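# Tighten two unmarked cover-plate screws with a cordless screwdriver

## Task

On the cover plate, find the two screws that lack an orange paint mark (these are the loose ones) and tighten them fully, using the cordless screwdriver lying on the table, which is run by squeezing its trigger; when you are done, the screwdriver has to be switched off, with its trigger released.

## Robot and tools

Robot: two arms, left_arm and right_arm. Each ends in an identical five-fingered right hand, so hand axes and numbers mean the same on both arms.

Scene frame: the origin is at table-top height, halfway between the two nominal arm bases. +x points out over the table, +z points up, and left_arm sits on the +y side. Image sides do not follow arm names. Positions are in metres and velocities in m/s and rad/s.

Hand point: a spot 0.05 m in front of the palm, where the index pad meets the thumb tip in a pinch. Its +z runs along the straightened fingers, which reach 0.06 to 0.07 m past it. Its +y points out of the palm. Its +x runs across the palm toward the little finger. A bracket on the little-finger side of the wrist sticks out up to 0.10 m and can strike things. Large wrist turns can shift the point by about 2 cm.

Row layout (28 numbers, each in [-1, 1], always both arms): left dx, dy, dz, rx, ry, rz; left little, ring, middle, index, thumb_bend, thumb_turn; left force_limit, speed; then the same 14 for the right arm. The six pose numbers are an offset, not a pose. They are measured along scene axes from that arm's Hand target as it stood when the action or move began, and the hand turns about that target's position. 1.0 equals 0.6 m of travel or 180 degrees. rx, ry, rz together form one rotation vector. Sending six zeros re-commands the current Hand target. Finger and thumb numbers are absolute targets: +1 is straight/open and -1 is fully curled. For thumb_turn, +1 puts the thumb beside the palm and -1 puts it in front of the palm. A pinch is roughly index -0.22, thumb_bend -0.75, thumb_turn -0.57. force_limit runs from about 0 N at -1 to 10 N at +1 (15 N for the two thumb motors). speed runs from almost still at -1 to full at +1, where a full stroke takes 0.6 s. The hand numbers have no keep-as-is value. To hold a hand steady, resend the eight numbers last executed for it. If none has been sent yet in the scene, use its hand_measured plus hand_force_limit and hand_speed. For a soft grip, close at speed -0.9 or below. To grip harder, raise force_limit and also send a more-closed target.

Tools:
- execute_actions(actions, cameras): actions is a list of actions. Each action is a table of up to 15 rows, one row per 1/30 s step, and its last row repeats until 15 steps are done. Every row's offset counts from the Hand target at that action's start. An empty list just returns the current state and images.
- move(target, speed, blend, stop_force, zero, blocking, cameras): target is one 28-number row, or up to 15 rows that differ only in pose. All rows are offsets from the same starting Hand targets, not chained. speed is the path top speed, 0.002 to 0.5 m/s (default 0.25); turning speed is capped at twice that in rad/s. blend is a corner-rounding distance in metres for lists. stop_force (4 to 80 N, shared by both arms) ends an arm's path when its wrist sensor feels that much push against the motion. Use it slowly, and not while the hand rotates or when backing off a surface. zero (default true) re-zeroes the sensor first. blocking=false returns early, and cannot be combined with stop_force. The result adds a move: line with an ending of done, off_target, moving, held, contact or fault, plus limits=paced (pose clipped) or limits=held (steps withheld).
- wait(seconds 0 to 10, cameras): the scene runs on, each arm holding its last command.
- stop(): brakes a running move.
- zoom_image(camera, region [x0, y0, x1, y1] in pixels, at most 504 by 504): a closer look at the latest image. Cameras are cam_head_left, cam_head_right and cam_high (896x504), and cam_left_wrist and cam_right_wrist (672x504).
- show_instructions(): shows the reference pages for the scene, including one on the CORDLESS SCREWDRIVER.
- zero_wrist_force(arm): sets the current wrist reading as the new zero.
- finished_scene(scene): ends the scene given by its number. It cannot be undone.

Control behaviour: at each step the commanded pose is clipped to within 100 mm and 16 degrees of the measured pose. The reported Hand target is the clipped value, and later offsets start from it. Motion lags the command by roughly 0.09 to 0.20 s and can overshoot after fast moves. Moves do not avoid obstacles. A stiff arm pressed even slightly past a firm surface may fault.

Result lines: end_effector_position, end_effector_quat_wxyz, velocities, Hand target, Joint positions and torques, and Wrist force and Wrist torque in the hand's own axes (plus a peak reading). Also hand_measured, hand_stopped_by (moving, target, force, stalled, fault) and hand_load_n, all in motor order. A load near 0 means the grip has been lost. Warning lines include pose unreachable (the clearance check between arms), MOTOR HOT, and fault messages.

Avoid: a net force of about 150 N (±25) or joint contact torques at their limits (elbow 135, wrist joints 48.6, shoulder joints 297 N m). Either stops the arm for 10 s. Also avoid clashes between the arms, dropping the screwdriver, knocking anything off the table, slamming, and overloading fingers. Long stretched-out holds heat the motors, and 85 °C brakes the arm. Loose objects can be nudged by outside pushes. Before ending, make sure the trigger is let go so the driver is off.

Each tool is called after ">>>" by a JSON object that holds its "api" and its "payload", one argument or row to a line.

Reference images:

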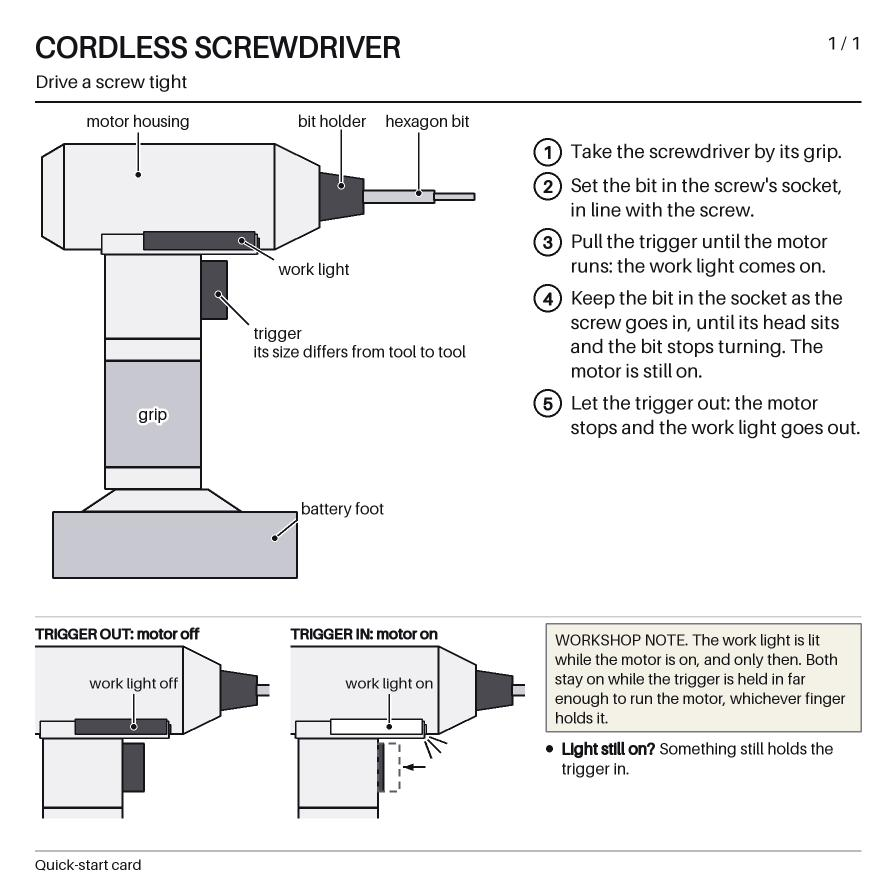

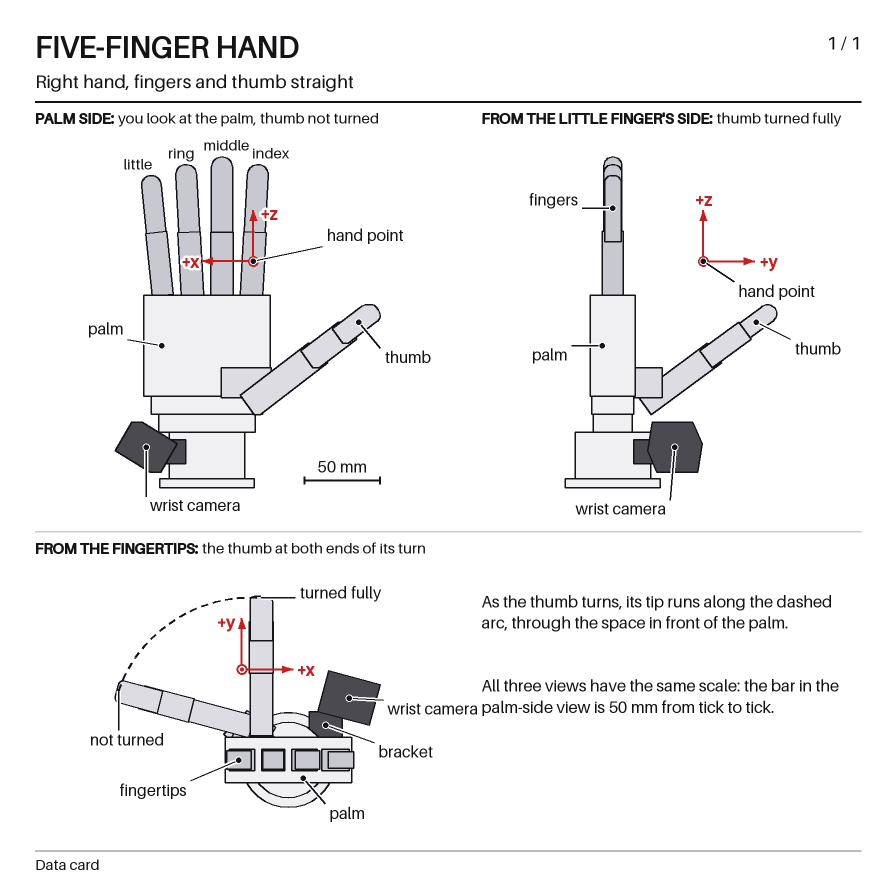

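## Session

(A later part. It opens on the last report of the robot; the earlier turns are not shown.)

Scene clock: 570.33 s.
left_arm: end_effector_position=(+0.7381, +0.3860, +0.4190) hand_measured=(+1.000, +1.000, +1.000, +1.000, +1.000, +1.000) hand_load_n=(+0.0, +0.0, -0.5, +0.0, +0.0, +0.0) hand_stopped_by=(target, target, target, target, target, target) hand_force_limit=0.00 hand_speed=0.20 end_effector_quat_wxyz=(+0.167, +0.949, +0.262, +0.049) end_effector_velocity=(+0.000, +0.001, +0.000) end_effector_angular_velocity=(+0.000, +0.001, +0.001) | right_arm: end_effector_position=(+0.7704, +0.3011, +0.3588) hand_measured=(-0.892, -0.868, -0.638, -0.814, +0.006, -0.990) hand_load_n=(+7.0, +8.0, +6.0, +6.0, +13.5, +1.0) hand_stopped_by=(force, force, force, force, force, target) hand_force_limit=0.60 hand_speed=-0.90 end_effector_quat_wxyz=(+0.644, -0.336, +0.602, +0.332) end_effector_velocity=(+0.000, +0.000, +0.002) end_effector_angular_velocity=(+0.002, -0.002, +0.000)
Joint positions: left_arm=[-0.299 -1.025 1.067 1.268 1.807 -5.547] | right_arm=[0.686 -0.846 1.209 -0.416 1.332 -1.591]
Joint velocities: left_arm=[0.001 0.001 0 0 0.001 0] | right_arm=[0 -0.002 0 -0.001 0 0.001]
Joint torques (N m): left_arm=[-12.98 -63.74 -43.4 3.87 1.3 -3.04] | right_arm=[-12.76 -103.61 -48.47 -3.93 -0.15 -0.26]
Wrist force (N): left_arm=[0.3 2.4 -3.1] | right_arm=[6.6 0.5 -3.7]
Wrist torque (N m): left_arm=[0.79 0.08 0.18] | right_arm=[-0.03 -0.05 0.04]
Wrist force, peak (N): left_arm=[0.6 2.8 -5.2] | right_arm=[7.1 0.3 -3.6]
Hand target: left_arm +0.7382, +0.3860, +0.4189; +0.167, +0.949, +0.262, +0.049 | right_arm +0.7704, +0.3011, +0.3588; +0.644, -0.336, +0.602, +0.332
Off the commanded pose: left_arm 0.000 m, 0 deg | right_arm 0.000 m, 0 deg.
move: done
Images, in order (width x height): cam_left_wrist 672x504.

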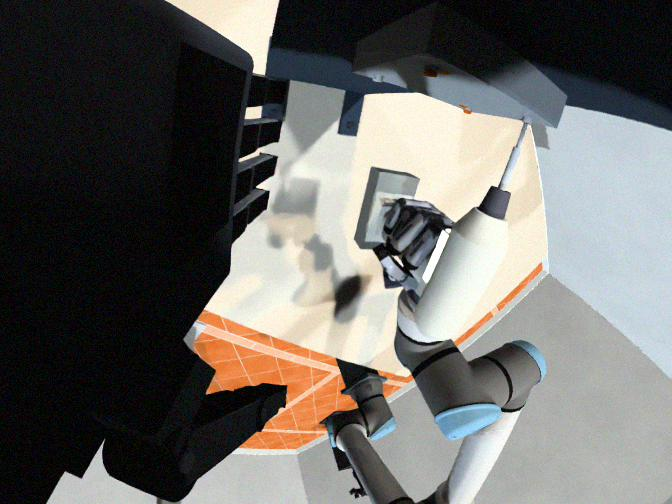

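>>> {"api": "move", "payload": {
  "target": [
    [0,0,0,0,0,0,1,1,1,1,1,1,0,0.2,-0.00134,-0.001,0,0,0,0,-0.98,-0.98,-0.93,-0.92,-0.97,-0.99,0.6,-0.9]
  ],
  "speed": 0.006,
  "cameras": []
}}

>>> {"api": "move", "payload": {
  "target": [
    [0,0,0,0,0,0,1,1,1,1,1,1,0,0.2,0.00334,0.00249,0,0,0,0,-0.98,-0.98,-0.93,-0.92,-0.97,-0.99,0.6,-0.9]
  ],
  "speed": 0.006,
  "stop_force": 8,
  "cameras": ["cam_left_wrist"]
}}

>>> {"api": "zoom_image", "payload": {
  "camera": "cam_left_wrist",
  "region": [514, 110, 538, 134]
}}

Scene clock: 571.30 s.
left_arm: end_effector_position=(+0.7382, +0.3860, +0.4190) hand_measured=(+1.000, +1.000, +1.000, +1.000, +1.000, +1.000) hand_load_n=(+0.0, +0.0, +0.0, +0.0, +0.0, +0.0) hand_stopped_by=(target, target, target, target, target, target) hand_force_limit=0.00 hand_speed=0.20 end_effector_quat_wxyz=(+0.167, +0.949, +0.262, +0.049) end_effector_velocity=(+0.000, +0.000, -0.001) end_effector_angular_velocity=(+0.000, +0.000, +0.000) | right_arm: end_effector_position=(+0.7697, +0.3004, +0.3588) hand_measured=(-0.892, -0.868, -0.638, -0.814, +0.006, -0.990) hand_load_n=(+7.0, +8.0, +6.0, +6.5, +13.5, +1.5) hand_stopped_by=(force, force, force, force, force, target) hand_force_limit=0.60 hand_speed=-0.90 end_effector_quat_wxyz=(+0.644, -0.336, +0.602, +0.332) end_effector_velocity=(+0.000, +0.000, +0.000) end_effector_angular_velocity=(+0.001, +0.000, +0.000)
Joint positions: left_arm=[-0.299 -1.025 1.067 1.268 1.807 -5.547] | right_arm=[0.686 -0.847 1.212 -0.417 1.332 -1.592]
Joint velocities: left_arm=[0 0.001 0 -0.001 0 0] | right_arm=[0 0 0 -0.001 0 0]
Joint torques (N m): left_arm=[-12.51 -57.51 -37.23 0.1 1.56 -0.5] | right_arm=[13.66 -118.6 -43.9 -6.53 2.35 -0.71]
Wrist force (N): left_arm=[0.7 2.8 -3.6] | right_arm=[7.0 0.3 -2.5]
Wrist torque (N m): left_arm=[0.88 0.04 0.22] | right_arm=[-0.03 -0.02 0.08]
Wrist force, peak (N): left_arm=[0.4 2.9 -3.7] | right_arm=[7.0 0.7 -4.0]
Hand target: left_arm +0.7382, +0.3860, +0.4189; +0.167, +0.949, +0.262, +0.049 | right_arm +0.7696, +0.3005, +0.3588; +0.644, -0.336, +0.602, +0.332
Off the commanded pose: left_arm 0.000 m, 0 deg | right_arm 0.000 m, 0 deg.
move: done
No camera images: "cameras" was empty.

Scene clock: 572.60 s.
left_arm: end_effector_position=(+0.7382, +0.3860, +0.4189) hand_measured=(+1.000, +1.000, +1.000, +1.000, +1.000, +1.000) hand_load_n=(-0.5, +0.0, +0.0, +0.0, +0.0, +0.0) hand_stopped_by=(target, target, target, target, target, target) hand_force_limit=0.00 hand_speed=0.20 end_effector_quat_wxyz=(+0.167, +0.949, +0.262, +0.049) end_effector_velocity=(+0.000, +0.001, +0.000) end_effector_angular_velocity=(+0.000, -0.001, +0.001) | right_arm: end_effector_position=(+0.7706, +0.3013, +0.3588) hand_measured=(-0.892, -0.868, -0.638, -0.814, +0.006, -0.990) hand_load_n=(+8.0, +8.5, +5.5, +5.5, +13.5, +0.5) hand_stopped_by=(force, force, force, force, force, target) hand_force_limit=0.60 hand_speed=-0.90 end_effector_quat_wxyz=(+0.644, -0.336, +0.602, +0.332) end_effector_velocity=(+0.000, +0.000, +0.002) end_effector_angular_velocity=(+0.001, -0.001, +0.000)
Joint positions: left_arm=[-0.299 -1.025 1.067 1.268 1.807 -5.547] | right_arm=[0.686 -0.845 1.209 -0.415 1.332 -1.592]
Joint velocities: left_arm=[0.001 0 0 -0.001 0 0.001] | right_arm=[0 -0.001 0 -0.001 0 0]
Joint torques (N m): left_arm=[-14.24 -61.78 -27.02 0.41 1.82 2.63] | right_arm=[3.63 -120.4 -42.71 -6.43 2.28 -0.37]
Wrist force (N): left_arm=[0.6 2.6 -3.6] | right_arm=[5.9 1.1 -5.9]
Wrist torque (N m): left_arm=[0.83 0.04 0.20] | right_arm=[0.10 -0.13 -0.03]
Wrist force, peak (N): left_arm=[0.4 2.8 -3.8] | right_arm=[5.2 3.0 -10.9]
Hand target: left_arm +0.7382, +0.3860, +0.4189; +0.167, +0.949, +0.262, +0.049 | right_arm +0.7706, +0.3013, +0.3588; +0.644, -0.336, +0.602, +0.332
Off the commanded pose: left_arm 0.000 m, 0 deg | right_arm 0.001 m, 0 deg.
move: contact (right_arm)
Images, in order (width x height): cam_left_wrist 672x504.

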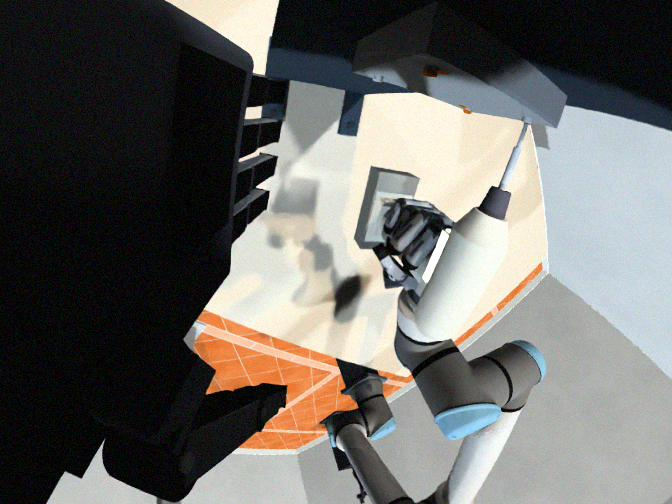

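Scaled by 21.000 from the camera's 672x504 image, which has a finer 960x720 frame.

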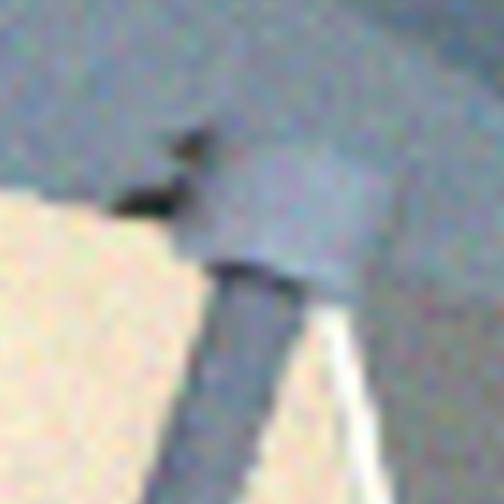

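>>> {"api": "move", "payload": {
  "target": [
    [0,0,0,0,0,0,1,1,1,1,1,1,0,0.2,-0.004,-0.003,0,0,0,0,-0.98,-0.98,-0.93,-0.76,-0.97,-0.99,0.6,-0.7]
  ],
  "speed": 0.01,
  "cameras": ["cam_left_wrist"]
}}

>>> {"api": "zoom_image", "payload": {
  "camera": "cam_left_wrist",
  "region": [495, 110, 543, 158]
}}

>>> {"api": "zoom_image", "payload": {
  "camera": "cam_left_wrist",
  "region": [400, 200, 480, 320]
}}

Scene clock: 573.80 s.
left_arm: end_effector_position=(+0.7382, +0.3860, +0.4189) hand_measured=(+1.000, +1.000, +1.000, +1.000, +1.000, +1.000) hand_load_n=(+0.0, +0.0, +0.0, +0.0, +0.0, +0.0) hand_stopped_by=(target, target, target, target, target, target) hand_force_limit=0.00 hand_speed=0.20 end_effector_quat_wxyz=(+0.167, +0.949, +0.262, +0.049) end_effector_velocity=(+0.000, -0.001, +0.000) end_effector_angular_velocity=(-0.001, +0.000, -0.002) | right_arm: end_effector_position=(+0.7681, +0.2995, +0.3588) hand_measured=(-0.892, -0.868, -0.638, -0.760, +0.006, -0.990) hand_load_n=(+6.5, +8.5, +6.5, +1.5, +13.0, +2.0) hand_stopped_by=(force, force, force, target, force, target) hand_force_limit=0.60 hand_speed=-0.70 end_effector_quat_wxyz=(+0.644, -0.336, +0.602, +0.332) end_effector_velocity=(+0.000, +0.000, +0.000) end_effector_angular_velocity=(+0.000, +0.000, +0.000)
Joint positions: left_arm=[-0.299 -1.025 1.068 1.268 1.807 -5.547] | right_arm=[0.686 -0.85 1.217 -0.419 1.332 -1.592]
Joint velocities: left_arm=[0 0 0 0 0.001 0.001] | right_arm=[0 0 0 0 0 0]
Joint torques (N m): left_arm=[-16.09 -59.67 -27.33 2.09 1.69 2.44] | right_arm=[15.33 -110.29 -49.68 -5.9 2.25 -0.85]
Wrist force (N): left_arm=[0.5 2.7 -3.5] | right_arm=[6.5 -0.3 -2.2]
Wrist torque (N m): left_arm=[0.85 0.06 0.20] | right_arm=[-0.13 0.04 0.04]
Wrist force, peak (N): left_arm=[0.4 2.9 -3.6] | right_arm=[6.0 1.3 -6.4]
Hand target: left_arm +0.7382, +0.3860, +0.4189; +0.167, +0.949, +0.262, +0.049 | right_arm +0.7682, +0.2995, +0.3588; +0.644, -0.336, +0.602, +0.332
Off the commanded pose: left_arm 0.000 m, 0 deg | right_arm 0.000 m, 0 deg.
move: done
Images, in order (width x height): cam_left_wrist 672x504.

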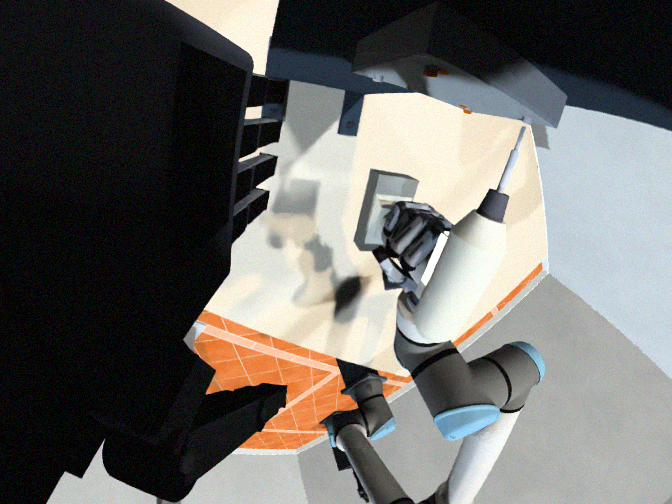

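Scaled by 10.500 from the camera's 672x504 image, which has a finer 960x720 frame.

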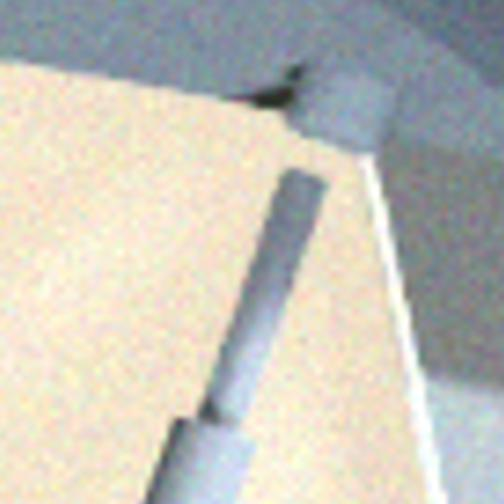

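Scaled by 4.200 from the camera's 672x504 image, which has a finer 960x720 frame.

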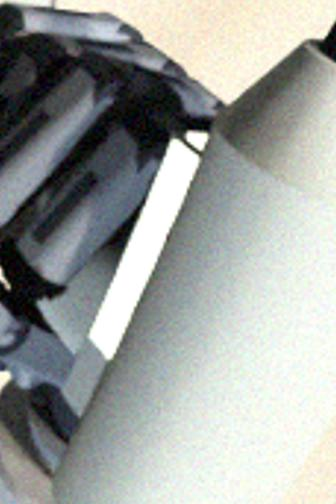

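>>> {"api": "move", "payload": {
  "target": [
    [0,0,0,0,0,0,1,1,1,1,1,1,0,0.2,0,0,0,0,0,0,-0.98,-0.98,-0.93,-0.70,-0.97,-0.99,0.6,-0.7]
  ],
  "speed": 0.01,
  "cameras": ["cam_left_wrist"]
}}

>>> {"api": "zoom_image", "payload": {
  "camera": "cam_left_wrist",
  "region": [400, 200, 480, 320]
}}

>>> {"api": "zoom_image", "payload": {
  "camera": "cam_left_wrist",
  "region": [495, 110, 543, 158]
}}

Scene clock: 574.67 s.
left_arm: end_effector_position=(+0.7382, +0.3860, +0.4189) hand_measured=(+1.000, +1.000, +1.000, +1.000, +1.000, +1.000) hand_load_n=(+0.0, +0.0, +0.0, +0.0, +0.0, +0.0) hand_stopped_by=(target, target, target, target, target, target) hand_force_limit=0.00 hand_speed=0.20 end_effector_quat_wxyz=(+0.167, +0.949, +0.262, +0.049) end_effector_velocity=(+0.000, -0.001, +0.001) end_effector_angular_velocity=(-0.001, -0.002, -0.002) | right_arm: end_effector_position=(+0.7682, +0.2995, +0.3588) hand_measured=(-0.892, -0.868, -0.638, -0.700, +0.006, -0.990) hand_load_n=(+6.5, +8.5, +6.5, +1.5, +13.0, +2.0) hand_stopped_by=(force, force, force, target, force, target) hand_force_limit=0.60 hand_speed=-0.70 end_effector_quat_wxyz=(+0.644, -0.336, +0.602, +0.332) end_effector_velocity=(+0.000, +0.000, +0.000) end_effector_angular_velocity=(+0.001, +0.000, -0.001)
Joint positions: left_arm=[-0.299 -1.025 1.068 1.268 1.807 -5.547] | right_arm=[0.686 -0.85 1.217 -0.419 1.332 -1.592]
Joint velocities: left_arm=[-0.001 -0.001 0 -0.001 0.001 0.001] | right_arm=[0 0 0 0 0 0.001]
Joint torques (N m): left_arm=[-12.34 -58.49 -27.85 2.45 1.7 3] | right_arm=[15.63 -103.23 -51.29 -1.86 1.57 -0.74]
Wrist force (N): left_arm=[0.4 2.6 -3.6] | right_arm=[6.8 0.2 -2.7]
Wrist torque (N m): left_arm=[0.83 0.07 0.19] | right_arm=[-0.03 0.01 0.08]
Wrist force, peak (N): left_arm=[0.6 2.9 -3.7] | right_arm=[7.2 0.2 -2.2]
Hand target: left_arm +0.7382, +0.3860, +0.4189; +0.167, +0.949, +0.262, +0.049 | right_arm +0.7682, +0.2995, +0.3588; +0.644, -0.336, +0.602, +0.332
Off the commanded pose: left_arm 0.000 m, 0 deg | right_arm 0.000 m, 0 deg.
move: done
Images, in order (width x height): cam_left_wrist 672x504.

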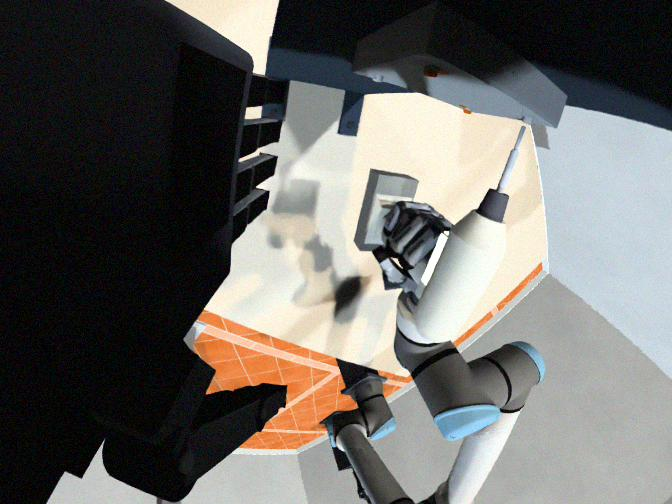

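Scaled by 4.200 from the camera's 672x504 image, which has a finer 960x720 frame.

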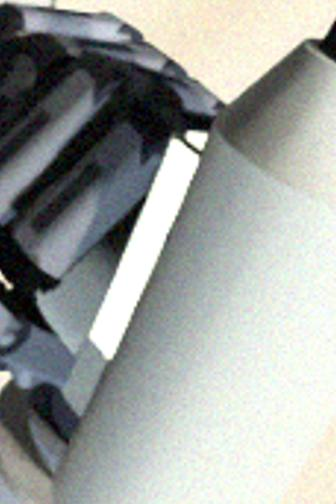

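Scaled by 10.500 from the camera's 672x504 image, which has a finer 960x720 frame.

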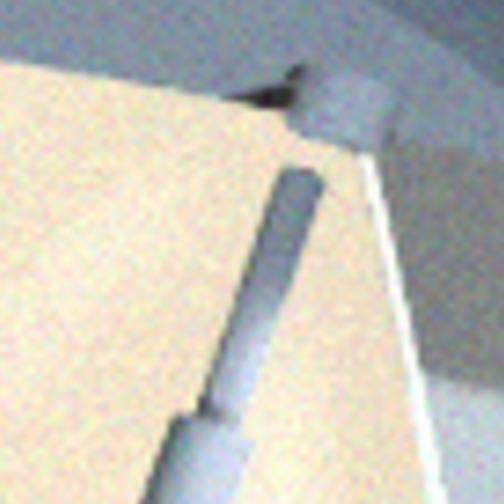

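>>> {"api": "move", "payload": {
  "target": [
    [0,0,0,0,0,0,1,1,1,1,1,1,0,0.2,0,0,0,0,0,0,-0.98,-0.98,-0.93,-0.60,-0.97,-0.99,0.6,-0.7]
  ],
  "speed": 0.01,
  "cameras": ["cam_left_wrist"]
}}

>>> {"api": "zoom_image", "payload": {
  "camera": "cam_left_wrist",
  "region": [400, 200, 480, 320]
}}

>>> {"api": "zoom_image", "payload": {
  "camera": "cam_left_wrist",
  "region": [495, 110, 543, 158]
}}

Scene clock: 575.50 s.
left_arm: end_effector_position=(+0.7382, +0.3860, +0.4189) hand_measured=(+1.000, +1.000, +1.000, +1.000, +1.000, +1.000) hand_load_n=(+0.0, +0.5, +0.0, +0.0, +0.0, +0.0) hand_stopped_by=(target, target, target, target, target, target) hand_force_limit=0.00 hand_speed=0.20 end_effector_quat_wxyz=(+0.167, +0.949, +0.262, +0.049) end_effector_velocity=(+0.000, -0.001, +0.000) end_effector_angular_velocity=(+0.000, +0.001, -0.001) | right_arm: end_effector_position=(+0.7682, +0.2995, +0.3588) hand_measured=(-0.892, -0.868, -0.638, -0.600, +0.006, -0.990) hand_load_n=(+6.5, +8.5, +7.0, +1.0, +13.0, +2.0) hand_stopped_by=(force, force, force, target, force, target) hand_force_limit=0.60 hand_speed=-0.70 end_effector_quat_wxyz=(+0.644, -0.336, +0.602, +0.332) end_effector_velocity=(+0.000, +0.000, -0.001) end_effector_angular_velocity=(-0.001, +0.001, +0.000)
Joint positions: left_arm=[-0.299 -1.025 1.068 1.268 1.807 -5.547] | right_arm=[0.686 -0.85 1.217 -0.419 1.332 -1.592]
Joint velocities: left_arm=[-0.001 0 0 0.001 0.001 0.001] | right_arm=[0 0 0 0.001 0 0]
Joint torques (N m): left_arm=[-15.21 -60.91 -29.16 2.72 1.68 2.57] | right_arm=[14.19 -103.13 -49.25 -2.07 0.76 -0.83]
Wrist force (N): left_arm=[0.2 2.7 -3.7] | right_arm=[6.7 0.3 -2.3]
Wrist torque (N m): left_arm=[0.86 0.11 0.19] | right_arm=[-0.04 0.01 0.07]
Wrist force, peak (N): left_arm=[0.7 2.7 -3.8] | right_arm=[7.2 0.0 -2.5]
Hand target: left_arm +0.7382, +0.3860, +0.4189; +0.167, +0.949, +0.262, +0.049 | right_arm +0.7682, +0.2995, +0.3588; +0.644, -0.336, +0.602, +0.332
Off the commanded pose: left_arm 0.000 m, 0 deg | right_arm 0.000 m, 0 deg.
move: done
Images, in order (width x height): cam_left_wrist 672x504.

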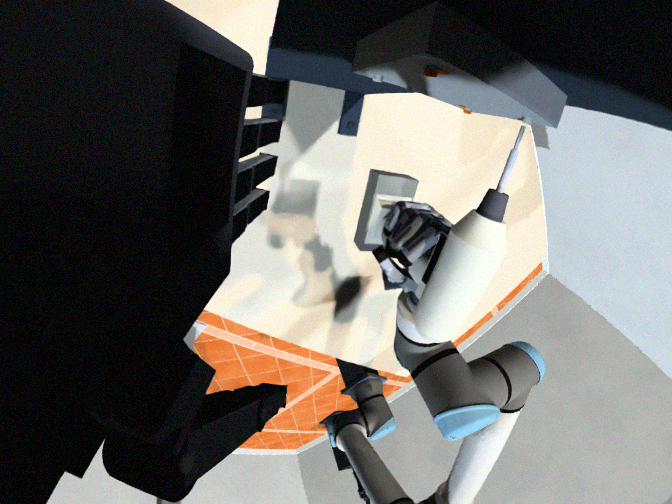

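Scaled by 4.200 from the camera's 672x504 image, which has a finer 960x720 frame.

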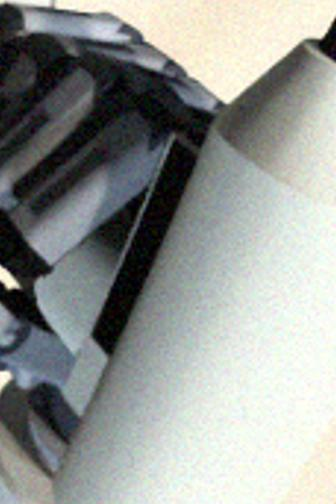

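Scaled by 10.500 from the camera's 672x504 image, which has a finer 960x720 frame.

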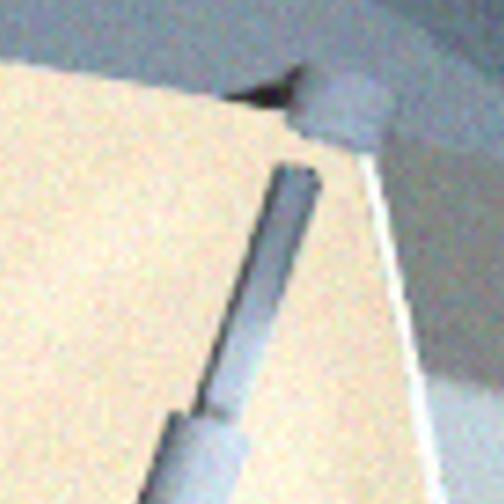

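>>> {"api": "move", "payload": {
  "target": [
    [0,0,0.1333,0.0952,0.0572,0,1,1,1,1,1,1,0,0.2,0,0,0,0,0,0,-0.98,-0.98,-0.93,-0.6,-0.97,-0.99,0.6,-0.7],
    [0.0392,-0.0953,0.11,0.0952,0.0572,0,1,1,1,1,1,1,0,0.2,0,0,0,0,0,0,-0.98,-0.98,-0.93,-0.6,-0.97,-0.99,0.6,-0.7]
  ],
  "speed": 0.15,
  "cameras": ["cam_left_wrist"]
}}

>>> {"api": "zoom_image", "payload": {
  "camera": "cam_left_wrist",
  "region": [435, 75, 483, 123]
}}

>>> {"api": "zoom_image", "payload": {
  "camera": "cam_left_wrist",
  "region": [447, 75, 471, 99]
}}

Scene clock: 577.83 s.
left_arm: end_effector_position=(+0.7617, +0.3288, +0.4848) hand_measured=(+1.000, +1.000, +1.000, +1.000, +1.000, +1.000) hand_load_n=(+0.0, +0.0, +0.0, +0.0, +0.0, +0.0) hand_stopped_by=(target, target, target, target, target, target) hand_force_limit=0.00 hand_speed=0.20 end_effector_quat_wxyz=(+0.000, +0.964, +0.266, +0.002) end_effector_velocity=(+0.001, +0.000, +0.000) end_effector_angular_velocity=(-0.001, +0.000, +0.003) | right_arm: end_effector_position=(+0.7682, +0.2995, +0.3588) hand_measured=(-0.892, -0.868, -0.638, -0.600, +0.006, -0.990) hand_load_n=(+6.5, +8.5, +6.5, +1.0, +12.5, +2.0) hand_stopped_by=(force, force, force, target, force, target) hand_force_limit=0.60 hand_speed=-0.70 end_effector_quat_wxyz=(+0.644, -0.336, +0.602, +0.332) end_effector_velocity=(+0.000, +0.000, +0.000) end_effector_angular_velocity=(+0.000, +0.000, +0.000)
Joint positions: left_arm=[-0.425 -0.812 0.587 1.792 1.568 -5.641] | right_arm=[0.686 -0.85 1.217 -0.419 1.332 -1.592]
Joint velocities: left_arm=[0.001 0 0 -0.001 0 -0.002] | right_arm=[0 0.001 0 0 0 0]
Joint torques (N m): left_arm=[-2.1 -92.06 -27.77 0.74 -1.86 3.48] | right_arm=[13.49 -103.28 -44.01 -3.2 0.17 -0.77]
Wrist force (N): left_arm=[0.4 1.8 -3.3] | right_arm=[6.7 0.5 -2.1]
Wrist torque (N m): left_arm=[0.66 0.06 0.14] | right_arm=[-0.02 0.01 0.08]
Wrist force, peak (N): left_arm=[-0.4 3.9 -3.3] | right_arm=[7.2 0.0 -2.5]
Hand target: left_arm +0.7617, +0.3288, +0.4848; +0.000, +0.964, +0.266, +0.002 | right_arm +0.7682, +0.2995, +0.3588; +0.644, -0.336, +0.602, +0.332
Off the commanded pose: left_arm 0.000 m, 0 deg | right_arm 0.000 m, 0 deg.
move: done
Images, in order (width x height): cam_left_wrist 672x504.

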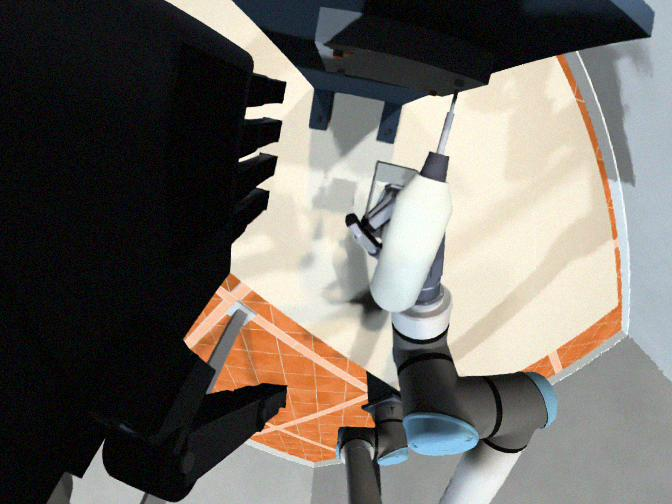

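Scaled by 10.500 from the camera's 672x504 image, which has a finer 960x720 frame.

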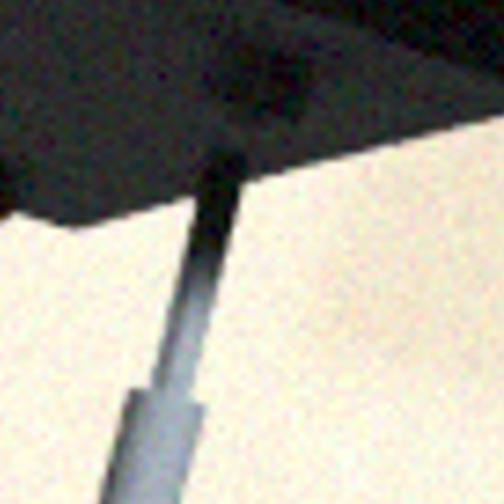

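Scaled by 21.000 from the camera's 672x504 image, which has a finer 960x720 frame.

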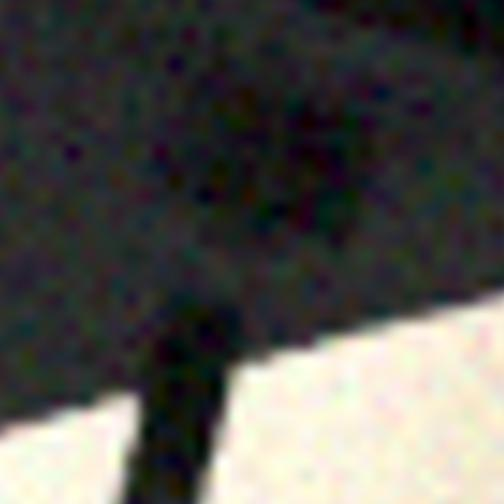

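>>> {"api": "move", "payload": {
  "target": [0,0,0,0,0,0,1,1,1,1,1,1,0,0.2,0.0015,-0.002,0,0,0,0,-0.98,-0.98,-0.93,-0.60,-0.97,-0.99,0.6,-0.7],
  "speed": 0.01,
  "cameras": ["cam_left_wrist"]
}}

>>> {"api": "zoom_image", "payload": {
  "camera": "cam_left_wrist",
  "region": [435, 75, 483, 123]
}}

>>> {"api": "zoom_image", "payload": {
  "camera": "cam_left_wrist",
  "region": [447, 75, 471, 99]
}}

Scene clock: 580.63 s.
left_arm: end_effector_position=(+0.7617, +0.3288, +0.4848) hand_measured=(+1.000, +1.000, +1.000, +1.000, +1.000, +1.000) hand_load_n=(+0.0, +0.0, +0.0, +0.0, +0.0, +0.0) hand_stopped_by=(target, target, target, target, target, target) hand_force_limit=0.00 hand_speed=0.20 end_effector_quat_wxyz=(+0.000, +0.964, +0.266, +0.002) end_effector_velocity=(+0.000, -0.001, +0.000) end_effector_angular_velocity=(+0.000, +0.000, -0.001) | right_arm: end_effector_position=(+0.7691, +0.2983, +0.3588) hand_measured=(-0.892, -0.868, -0.638, -0.600, +0.006, -0.990) hand_load_n=(+6.5, +8.5, +6.5, +1.0, +12.5, +2.0) hand_stopped_by=(force, force, force, target, force, target) hand_force_limit=0.60 hand_speed=-0.70 end_effector_quat_wxyz=(+0.644, -0.336, +0.602, +0.332) end_effector_velocity=(+0.000, +0.000, -0.001) end_effector_angular_velocity=(+0.000, +0.001, +0.000)
Joint positions: left_arm=[-0.425 -0.812 0.587 1.792 1.568 -5.641] | right_arm=[0.684 -0.851 1.218 -0.42 1.331 -1.591]
Joint velocities: left_arm=[-0.001 0 0 0 0 0] | right_arm=[0 0.001 0 0.001 0 0]
Joint torques (N m): left_arm=[-3.96 -106.48 -24.46 1.81 -1.53 4.3] | right_arm=[-12.21 -121.36 -41.91 -6.53 -0.76 2.23]
Wrist force (N): left_arm=[0.3 2.3 -3.4] | right_arm=[6.7 -0.1 -2.6]
Wrist torque (N m): left_arm=[0.74 0.07 0.15] | right_arm=[-0.08 0.03 0.06]
Wrist force, peak (N): left_arm=[0.4 2.5 -3.8] | right_arm=[7.4 0.2 -2.6]
Hand target: left_arm +0.7617, +0.3288, +0.4848; +0.000, +0.964, +0.266, +0.002 | right_arm +0.7691, +0.2983, +0.3588; +0.644, -0.336, +0.602, +0.332
Off the commanded pose: left_arm 0.000 m, 0 deg | right_arm 0.000 m, 0 deg.
move: done
Images, in order (width x height): cam_left_wrist 672x504.

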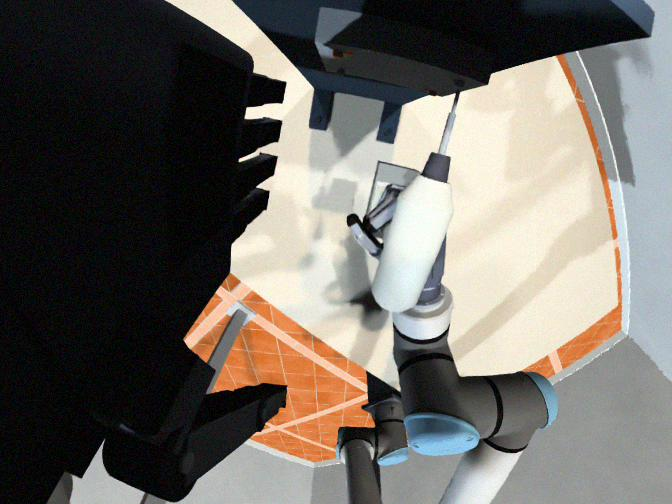

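Scaled by 10.500 from the camera's 672x504 image, which has a finer 960x720 frame.

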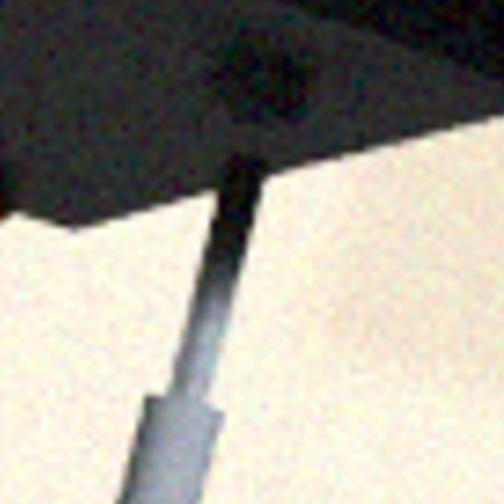

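Scaled by 21.000 from the camera's 672x504 image, which has a finer 960x720 frame.

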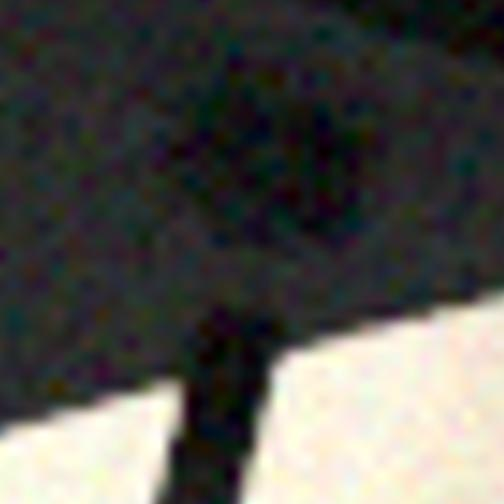

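>>> {"api": "move", "payload": {
  "target": [
    [-0.0392,0.0953,0.0233,-0.0952,-0.0572,0,1,1,1,1,1,1,0,0.2,0,0,0,0,0,0,-0.98,-0.98,-0.93,-0.60,-0.97,-0.99,0.6,-0.7],
    [-0.0392,0.0953,-0.11,-0.0952,-0.0572,0,1,1,1,1,1,1,0,0.2,0,0,0,0,0,0,-0.98,-0.98,-0.93,-0.60,-0.97,-0.99,0.6,-0.7]
  ],
  "speed": 0.15,
  "cameras": ["cam_left_wrist"]
}}

>>> {"api": "zoom_image", "payload": {
  "camera": "cam_left_wrist",
  "region": [495, 110, 543, 158]
}}

>>> {"api": "zoom_image", "payload": {
  "camera": "cam_left_wrist",
  "region": [514, 110, 538, 134]
}}

Scene clock: 583.03 s.
left_arm: end_effector_position=(+0.7381, +0.3860, +0.4190) hand_measured=(+1.000, +1.000, +1.000, +1.000, +1.000, +1.000) hand_load_n=(+0.0, +0.0, +0.0, +0.0, +0.0, +0.0) hand_stopped_by=(target, target, target, target, target, target) hand_force_limit=0.00 hand_speed=0.20 end_effector_quat_wxyz=(+0.167, +0.949, +0.262, +0.049) end_effector_velocity=(+0.000, +0.000, +0.000) end_effector_angular_velocity=(-0.001, +0.001, +0.001) | right_arm: end_effector_position=(+0.7691, +0.2983, +0.3588) hand_measured=(-0.892, -0.868, -0.638, -0.600, +0.006, -0.990) hand_load_n=(+6.0, +8.5, +6.5, +1.0, +12.5, +2.0) hand_stopped_by=(force, force, force, target, force, target) hand_force_limit=0.60 hand_speed=-0.70 end_effector_quat_wxyz=(+0.644, -0.336, +0.602, +0.332) end_effector_velocity=(+0.000, +0.000, -0.002) end_effector_angular_velocity=(-0.001, +0.001, +0.000)
Joint positions: left_arm=[-0.299 -1.025 1.068 1.268 1.807 -5.547] | right_arm=[0.684 -0.851 1.218 -0.42 1.331 -1.591]
Joint velocities: left_arm=[0 0 0 0 0.001 0] | right_arm=[0 0.001 0 0 0 0]
Joint torques (N m): left_arm=[-10.93 -66.57 -43.28 4.58 1.55 -2.98] | right_arm=[-0.44 -122.97 -50.81 -2.41 0.96 2.2]
Wrist force (N): left_arm=[0.3 2.5 -3.8] | right_arm=[6.5 0.2 -2.4]
Wrist torque (N m): left_arm=[0.83 0.09 0.18] | right_arm=[-0.05 0.04 0.05]
Wrist force, peak (N): left_arm=[0.3 3.1 -5.2] | right_arm=[7.3 0.2 -2.3]
Hand target: left_arm +0.7381, +0.3860, +0.4189; +0.167, +0.949, +0.262, +0.049 | right_arm +0.7691, +0.2983, +0.3588; +0.644, -0.336, +0.602, +0.332
Off the commanded pose: left_arm 0.000 m, 0 deg | right_arm 0.000 m, 0 deg.
move: done
Images, in order (width x height): cam_left_wrist 672x504.

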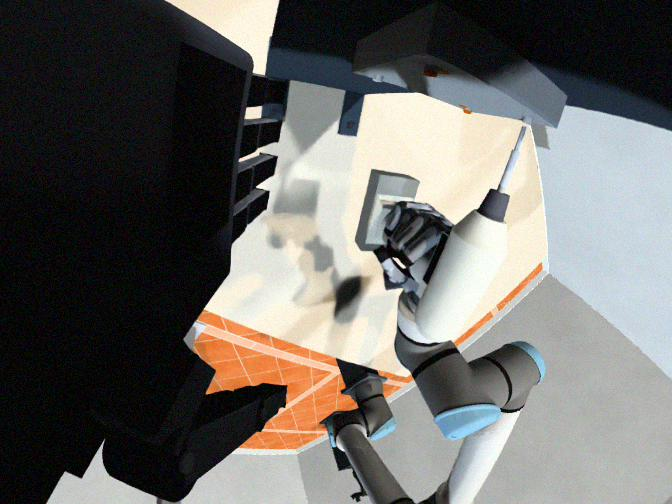

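Scaled by 10.500 from the camera's 672x504 image, which has a finer 960x720 frame.

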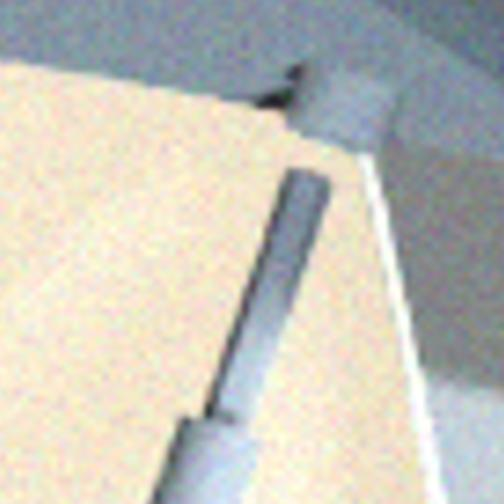

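Scaled by 21.000 from the camera's 672x504 image, which has a finer 960x720 frame.

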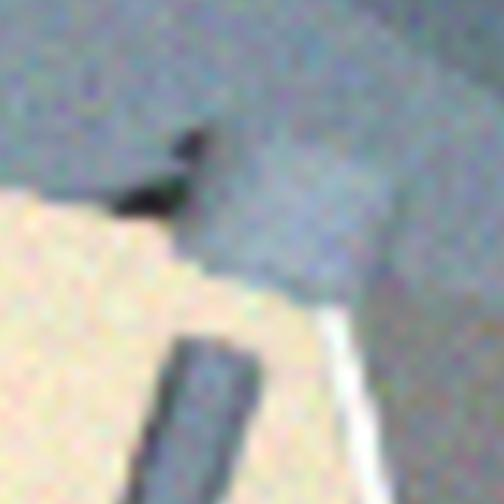

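>>> {"api": "move", "payload": {
  "target": [0,0,0,0,0,0,1,1,1,1,1,1,0,0.2,-0.0004,0.0005,0.0012,0,0,0,-0.98,-0.98,-0.93,-0.60,-0.97,-0.99,0.6,-0.7],
  "speed": 0.01,
  "cameras": ["cam_left_wrist"]
}}

>>> {"api": "zoom_image", "payload": {
  "camera": "cam_left_wrist",
  "region": [514, 110, 538, 134]
}}

>>> {"api": "move", "payload": {
  "target": [0,0,0,0,0,0,1,1,1,1,1,1,0,0.2,0.0107,0.008,0,0,0,0,-0.98,-0.98,-0.93,-0.60,-0.97,-0.99,0.6,-0.7],
  "speed": 0.006,
  "stop_force": 6,
  "cameras": ["cam_left_wrist"]
}}

>>> {"api": "zoom_image", "payload": {
  "camera": "cam_left_wrist",
  "region": [514, 110, 538, 134]
}}

Scene clock: 584.00 s.
left_arm: end_effector_position=(+0.7381, +0.3860, +0.4190) hand_measured=(+1.000, +1.000, +1.000, +1.000, +1.000, +1.000) hand_load_n=(+0.0, +0.0, +0.0, +0.0, +0.0, -0.5) hand_stopped_by=(target, target, target, target, target, target) hand_force_limit=0.00 hand_speed=0.20 end_effector_quat_wxyz=(+0.167, +0.949, +0.262, +0.049) end_effector_velocity=(+0.000, +0.000, +0.000) end_effector_angular_velocity=(+0.000, -0.001, +0.001) | right_arm: end_effector_position=(+0.7688, +0.2986, +0.3596) hand_measured=(-0.892, -0.868, -0.638, -0.600, +0.006, -0.990) hand_load_n=(+6.5, +8.5, +6.5, +1.0, +12.5, +2.0) hand_stopped_by=(force, force, force, target, force, target) hand_force_limit=0.60 hand_speed=-0.70 end_effector_quat_wxyz=(+0.644, -0.336, +0.602, +0.332) end_effector_velocity=(+0.000, +0.000, -0.001) end_effector_angular_velocity=(+0.000, +0.000, +0.000)
Joint positions: left_arm=[-0.299 -1.025 1.068 1.268 1.807 -5.547] | right_arm=[0.685 -0.851 1.217 -0.418 1.331 -1.591]
Joint velocities: left_arm=[0 -0.001 0 0 -0.001 -0.001] | right_arm=[0 0.001 0 -0.001 0 0]
Joint torques (N m): left_arm=[-12.76 -58.32 -37.92 0.26 1.61 -0.79] | right_arm=[15.48 -121.81 -51.9 -2.15 2.2 0.86]
Wrist force (N): left_arm=[0.4 2.6 -3.3] | right_arm=[6.8 0.0 -2.5]
Wrist torque (N m): left_arm=[0.82 0.07 0.19] | right_arm=[-0.08 0.01 0.06]
Wrist force, peak (N): left_arm=[0.6 2.8 -3.6] | right_arm=[7.2 0.0 -2.3]
Hand target: left_arm +0.7381, +0.3860, +0.4189; +0.167, +0.949, +0.262, +0.049 | right_arm +0.7688, +0.2986, +0.3595; +0.644, -0.336, +0.602, +0.332
Off the commanded pose: left_arm 0.000 m, 0 deg | right_arm 0.000 m, 0 deg.
move: done
Images, in order (width x height): cam_left_wrist 672x504.

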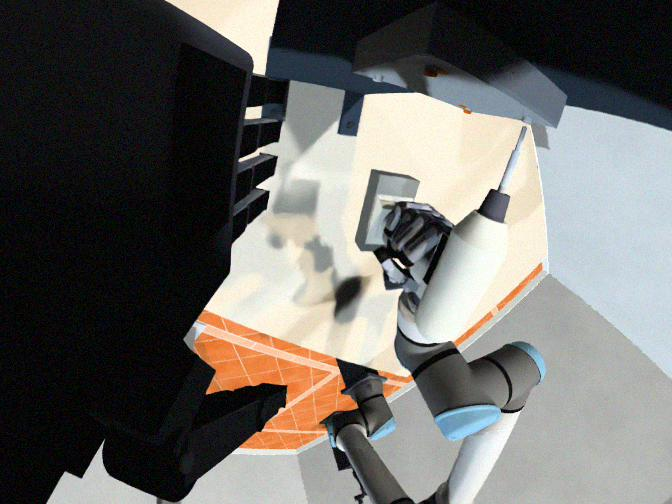

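Scaled by 21.000 from the camera's 672x504 image, which has a finer 960x720 frame.

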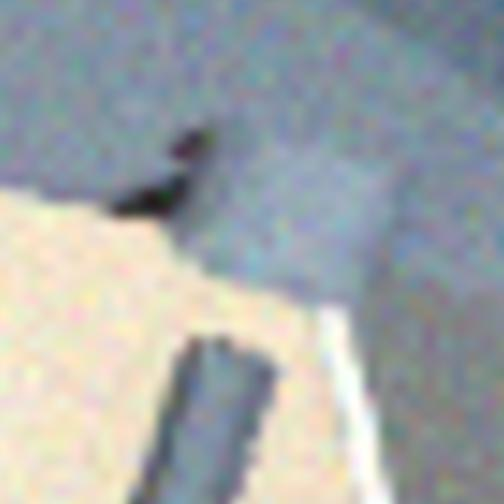

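Scene clock: 585.30 s.
left_arm: end_effector_position=(+0.7381, +0.3860, +0.4190) hand_measured=(+1.000, +1.000, +1.000, +1.000, +1.000, +1.000) hand_load_n=(+0.0, +0.0, +0.0, +0.0, +0.0, +0.0) hand_stopped_by=(target, target, target, target, target, target) hand_force_limit=0.00 hand_speed=0.20 end_effector_quat_wxyz=(+0.167, +0.949, +0.262, +0.049) end_effector_velocity=(+0.000, -0.001, +0.000) end_effector_angular_velocity=(+0.000, -0.001, -0.001) | right_arm: end_effector_position=(+0.7707, +0.3001, +0.3596) hand_measured=(-0.892, -0.868, -0.638, -0.600, +0.006, -0.990) hand_load_n=(+7.0, +8.5, +6.5, +1.0, +12.5, +2.0) hand_stopped_by=(force, force, force, target, force, target) hand_force_limit=0.60 hand_speed=-0.70 end_effector_quat_wxyz=(+0.644, -0.336, +0.601, +0.332) end_effector_velocity=(+0.000, +0.000, -0.001) end_effector_angular_velocity=(-0.001, +0.000, +0.000)
Joint positions: left_arm=[-0.299 -1.025 1.068 1.268 1.807 -5.547] | right_arm=[0.685 -0.847 1.211 -0.416 1.331 -1.591]
Joint velocities: left_arm=[-0.001 -0.001 0 0 0 0.001] | right_arm=[0 0.001 0 0 0 0]
Joint torques (N m): left_arm=[-13.17 -59.14 -26.64 1.19 1.46 2.42] | right_arm=[8.21 -122.14 -41.57 -6.45 2.04 0.26]
Wrist force (N): left_arm=[0.3 2.9 -3.2] | right_arm=[6.6 0.3 -3.2]
Wrist torque (N m): left_arm=[0.85 0.08 0.19] | right_arm=[-0.04 -0.07 0.04]
Wrist force, peak (N): left_arm=[0.4 2.6 -3.9] | right_arm=[7.5 2.5 -10.1]
Hand target: left_arm +0.7381, +0.3860, +0.4189; +0.167, +0.949, +0.262, +0.049 | right_arm +0.7707, +0.3001, +0.3596; +0.644, -0.336, +0.601, +0.332
Off the commanded pose: left_arm 0.000 m, 0 deg | right_arm 0.006 m, 0 deg.
move: contact (right_arm)
Images, in order (width x height): cam_left_wrist 672x504.

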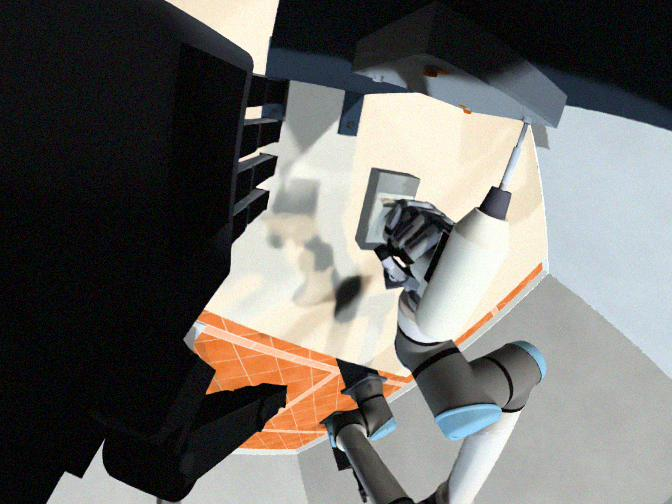

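Scaled by 21.000 from the camera's 672x504 image, which has a finer 960x720 frame.

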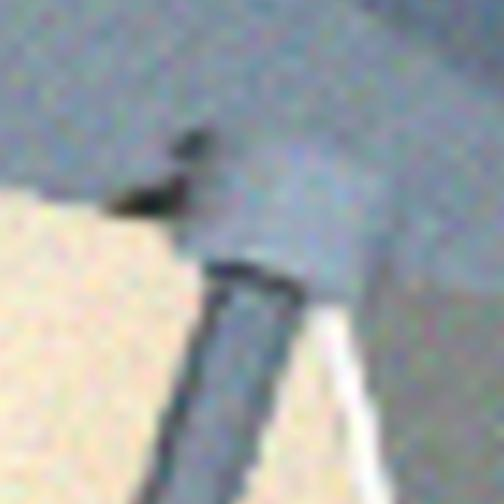

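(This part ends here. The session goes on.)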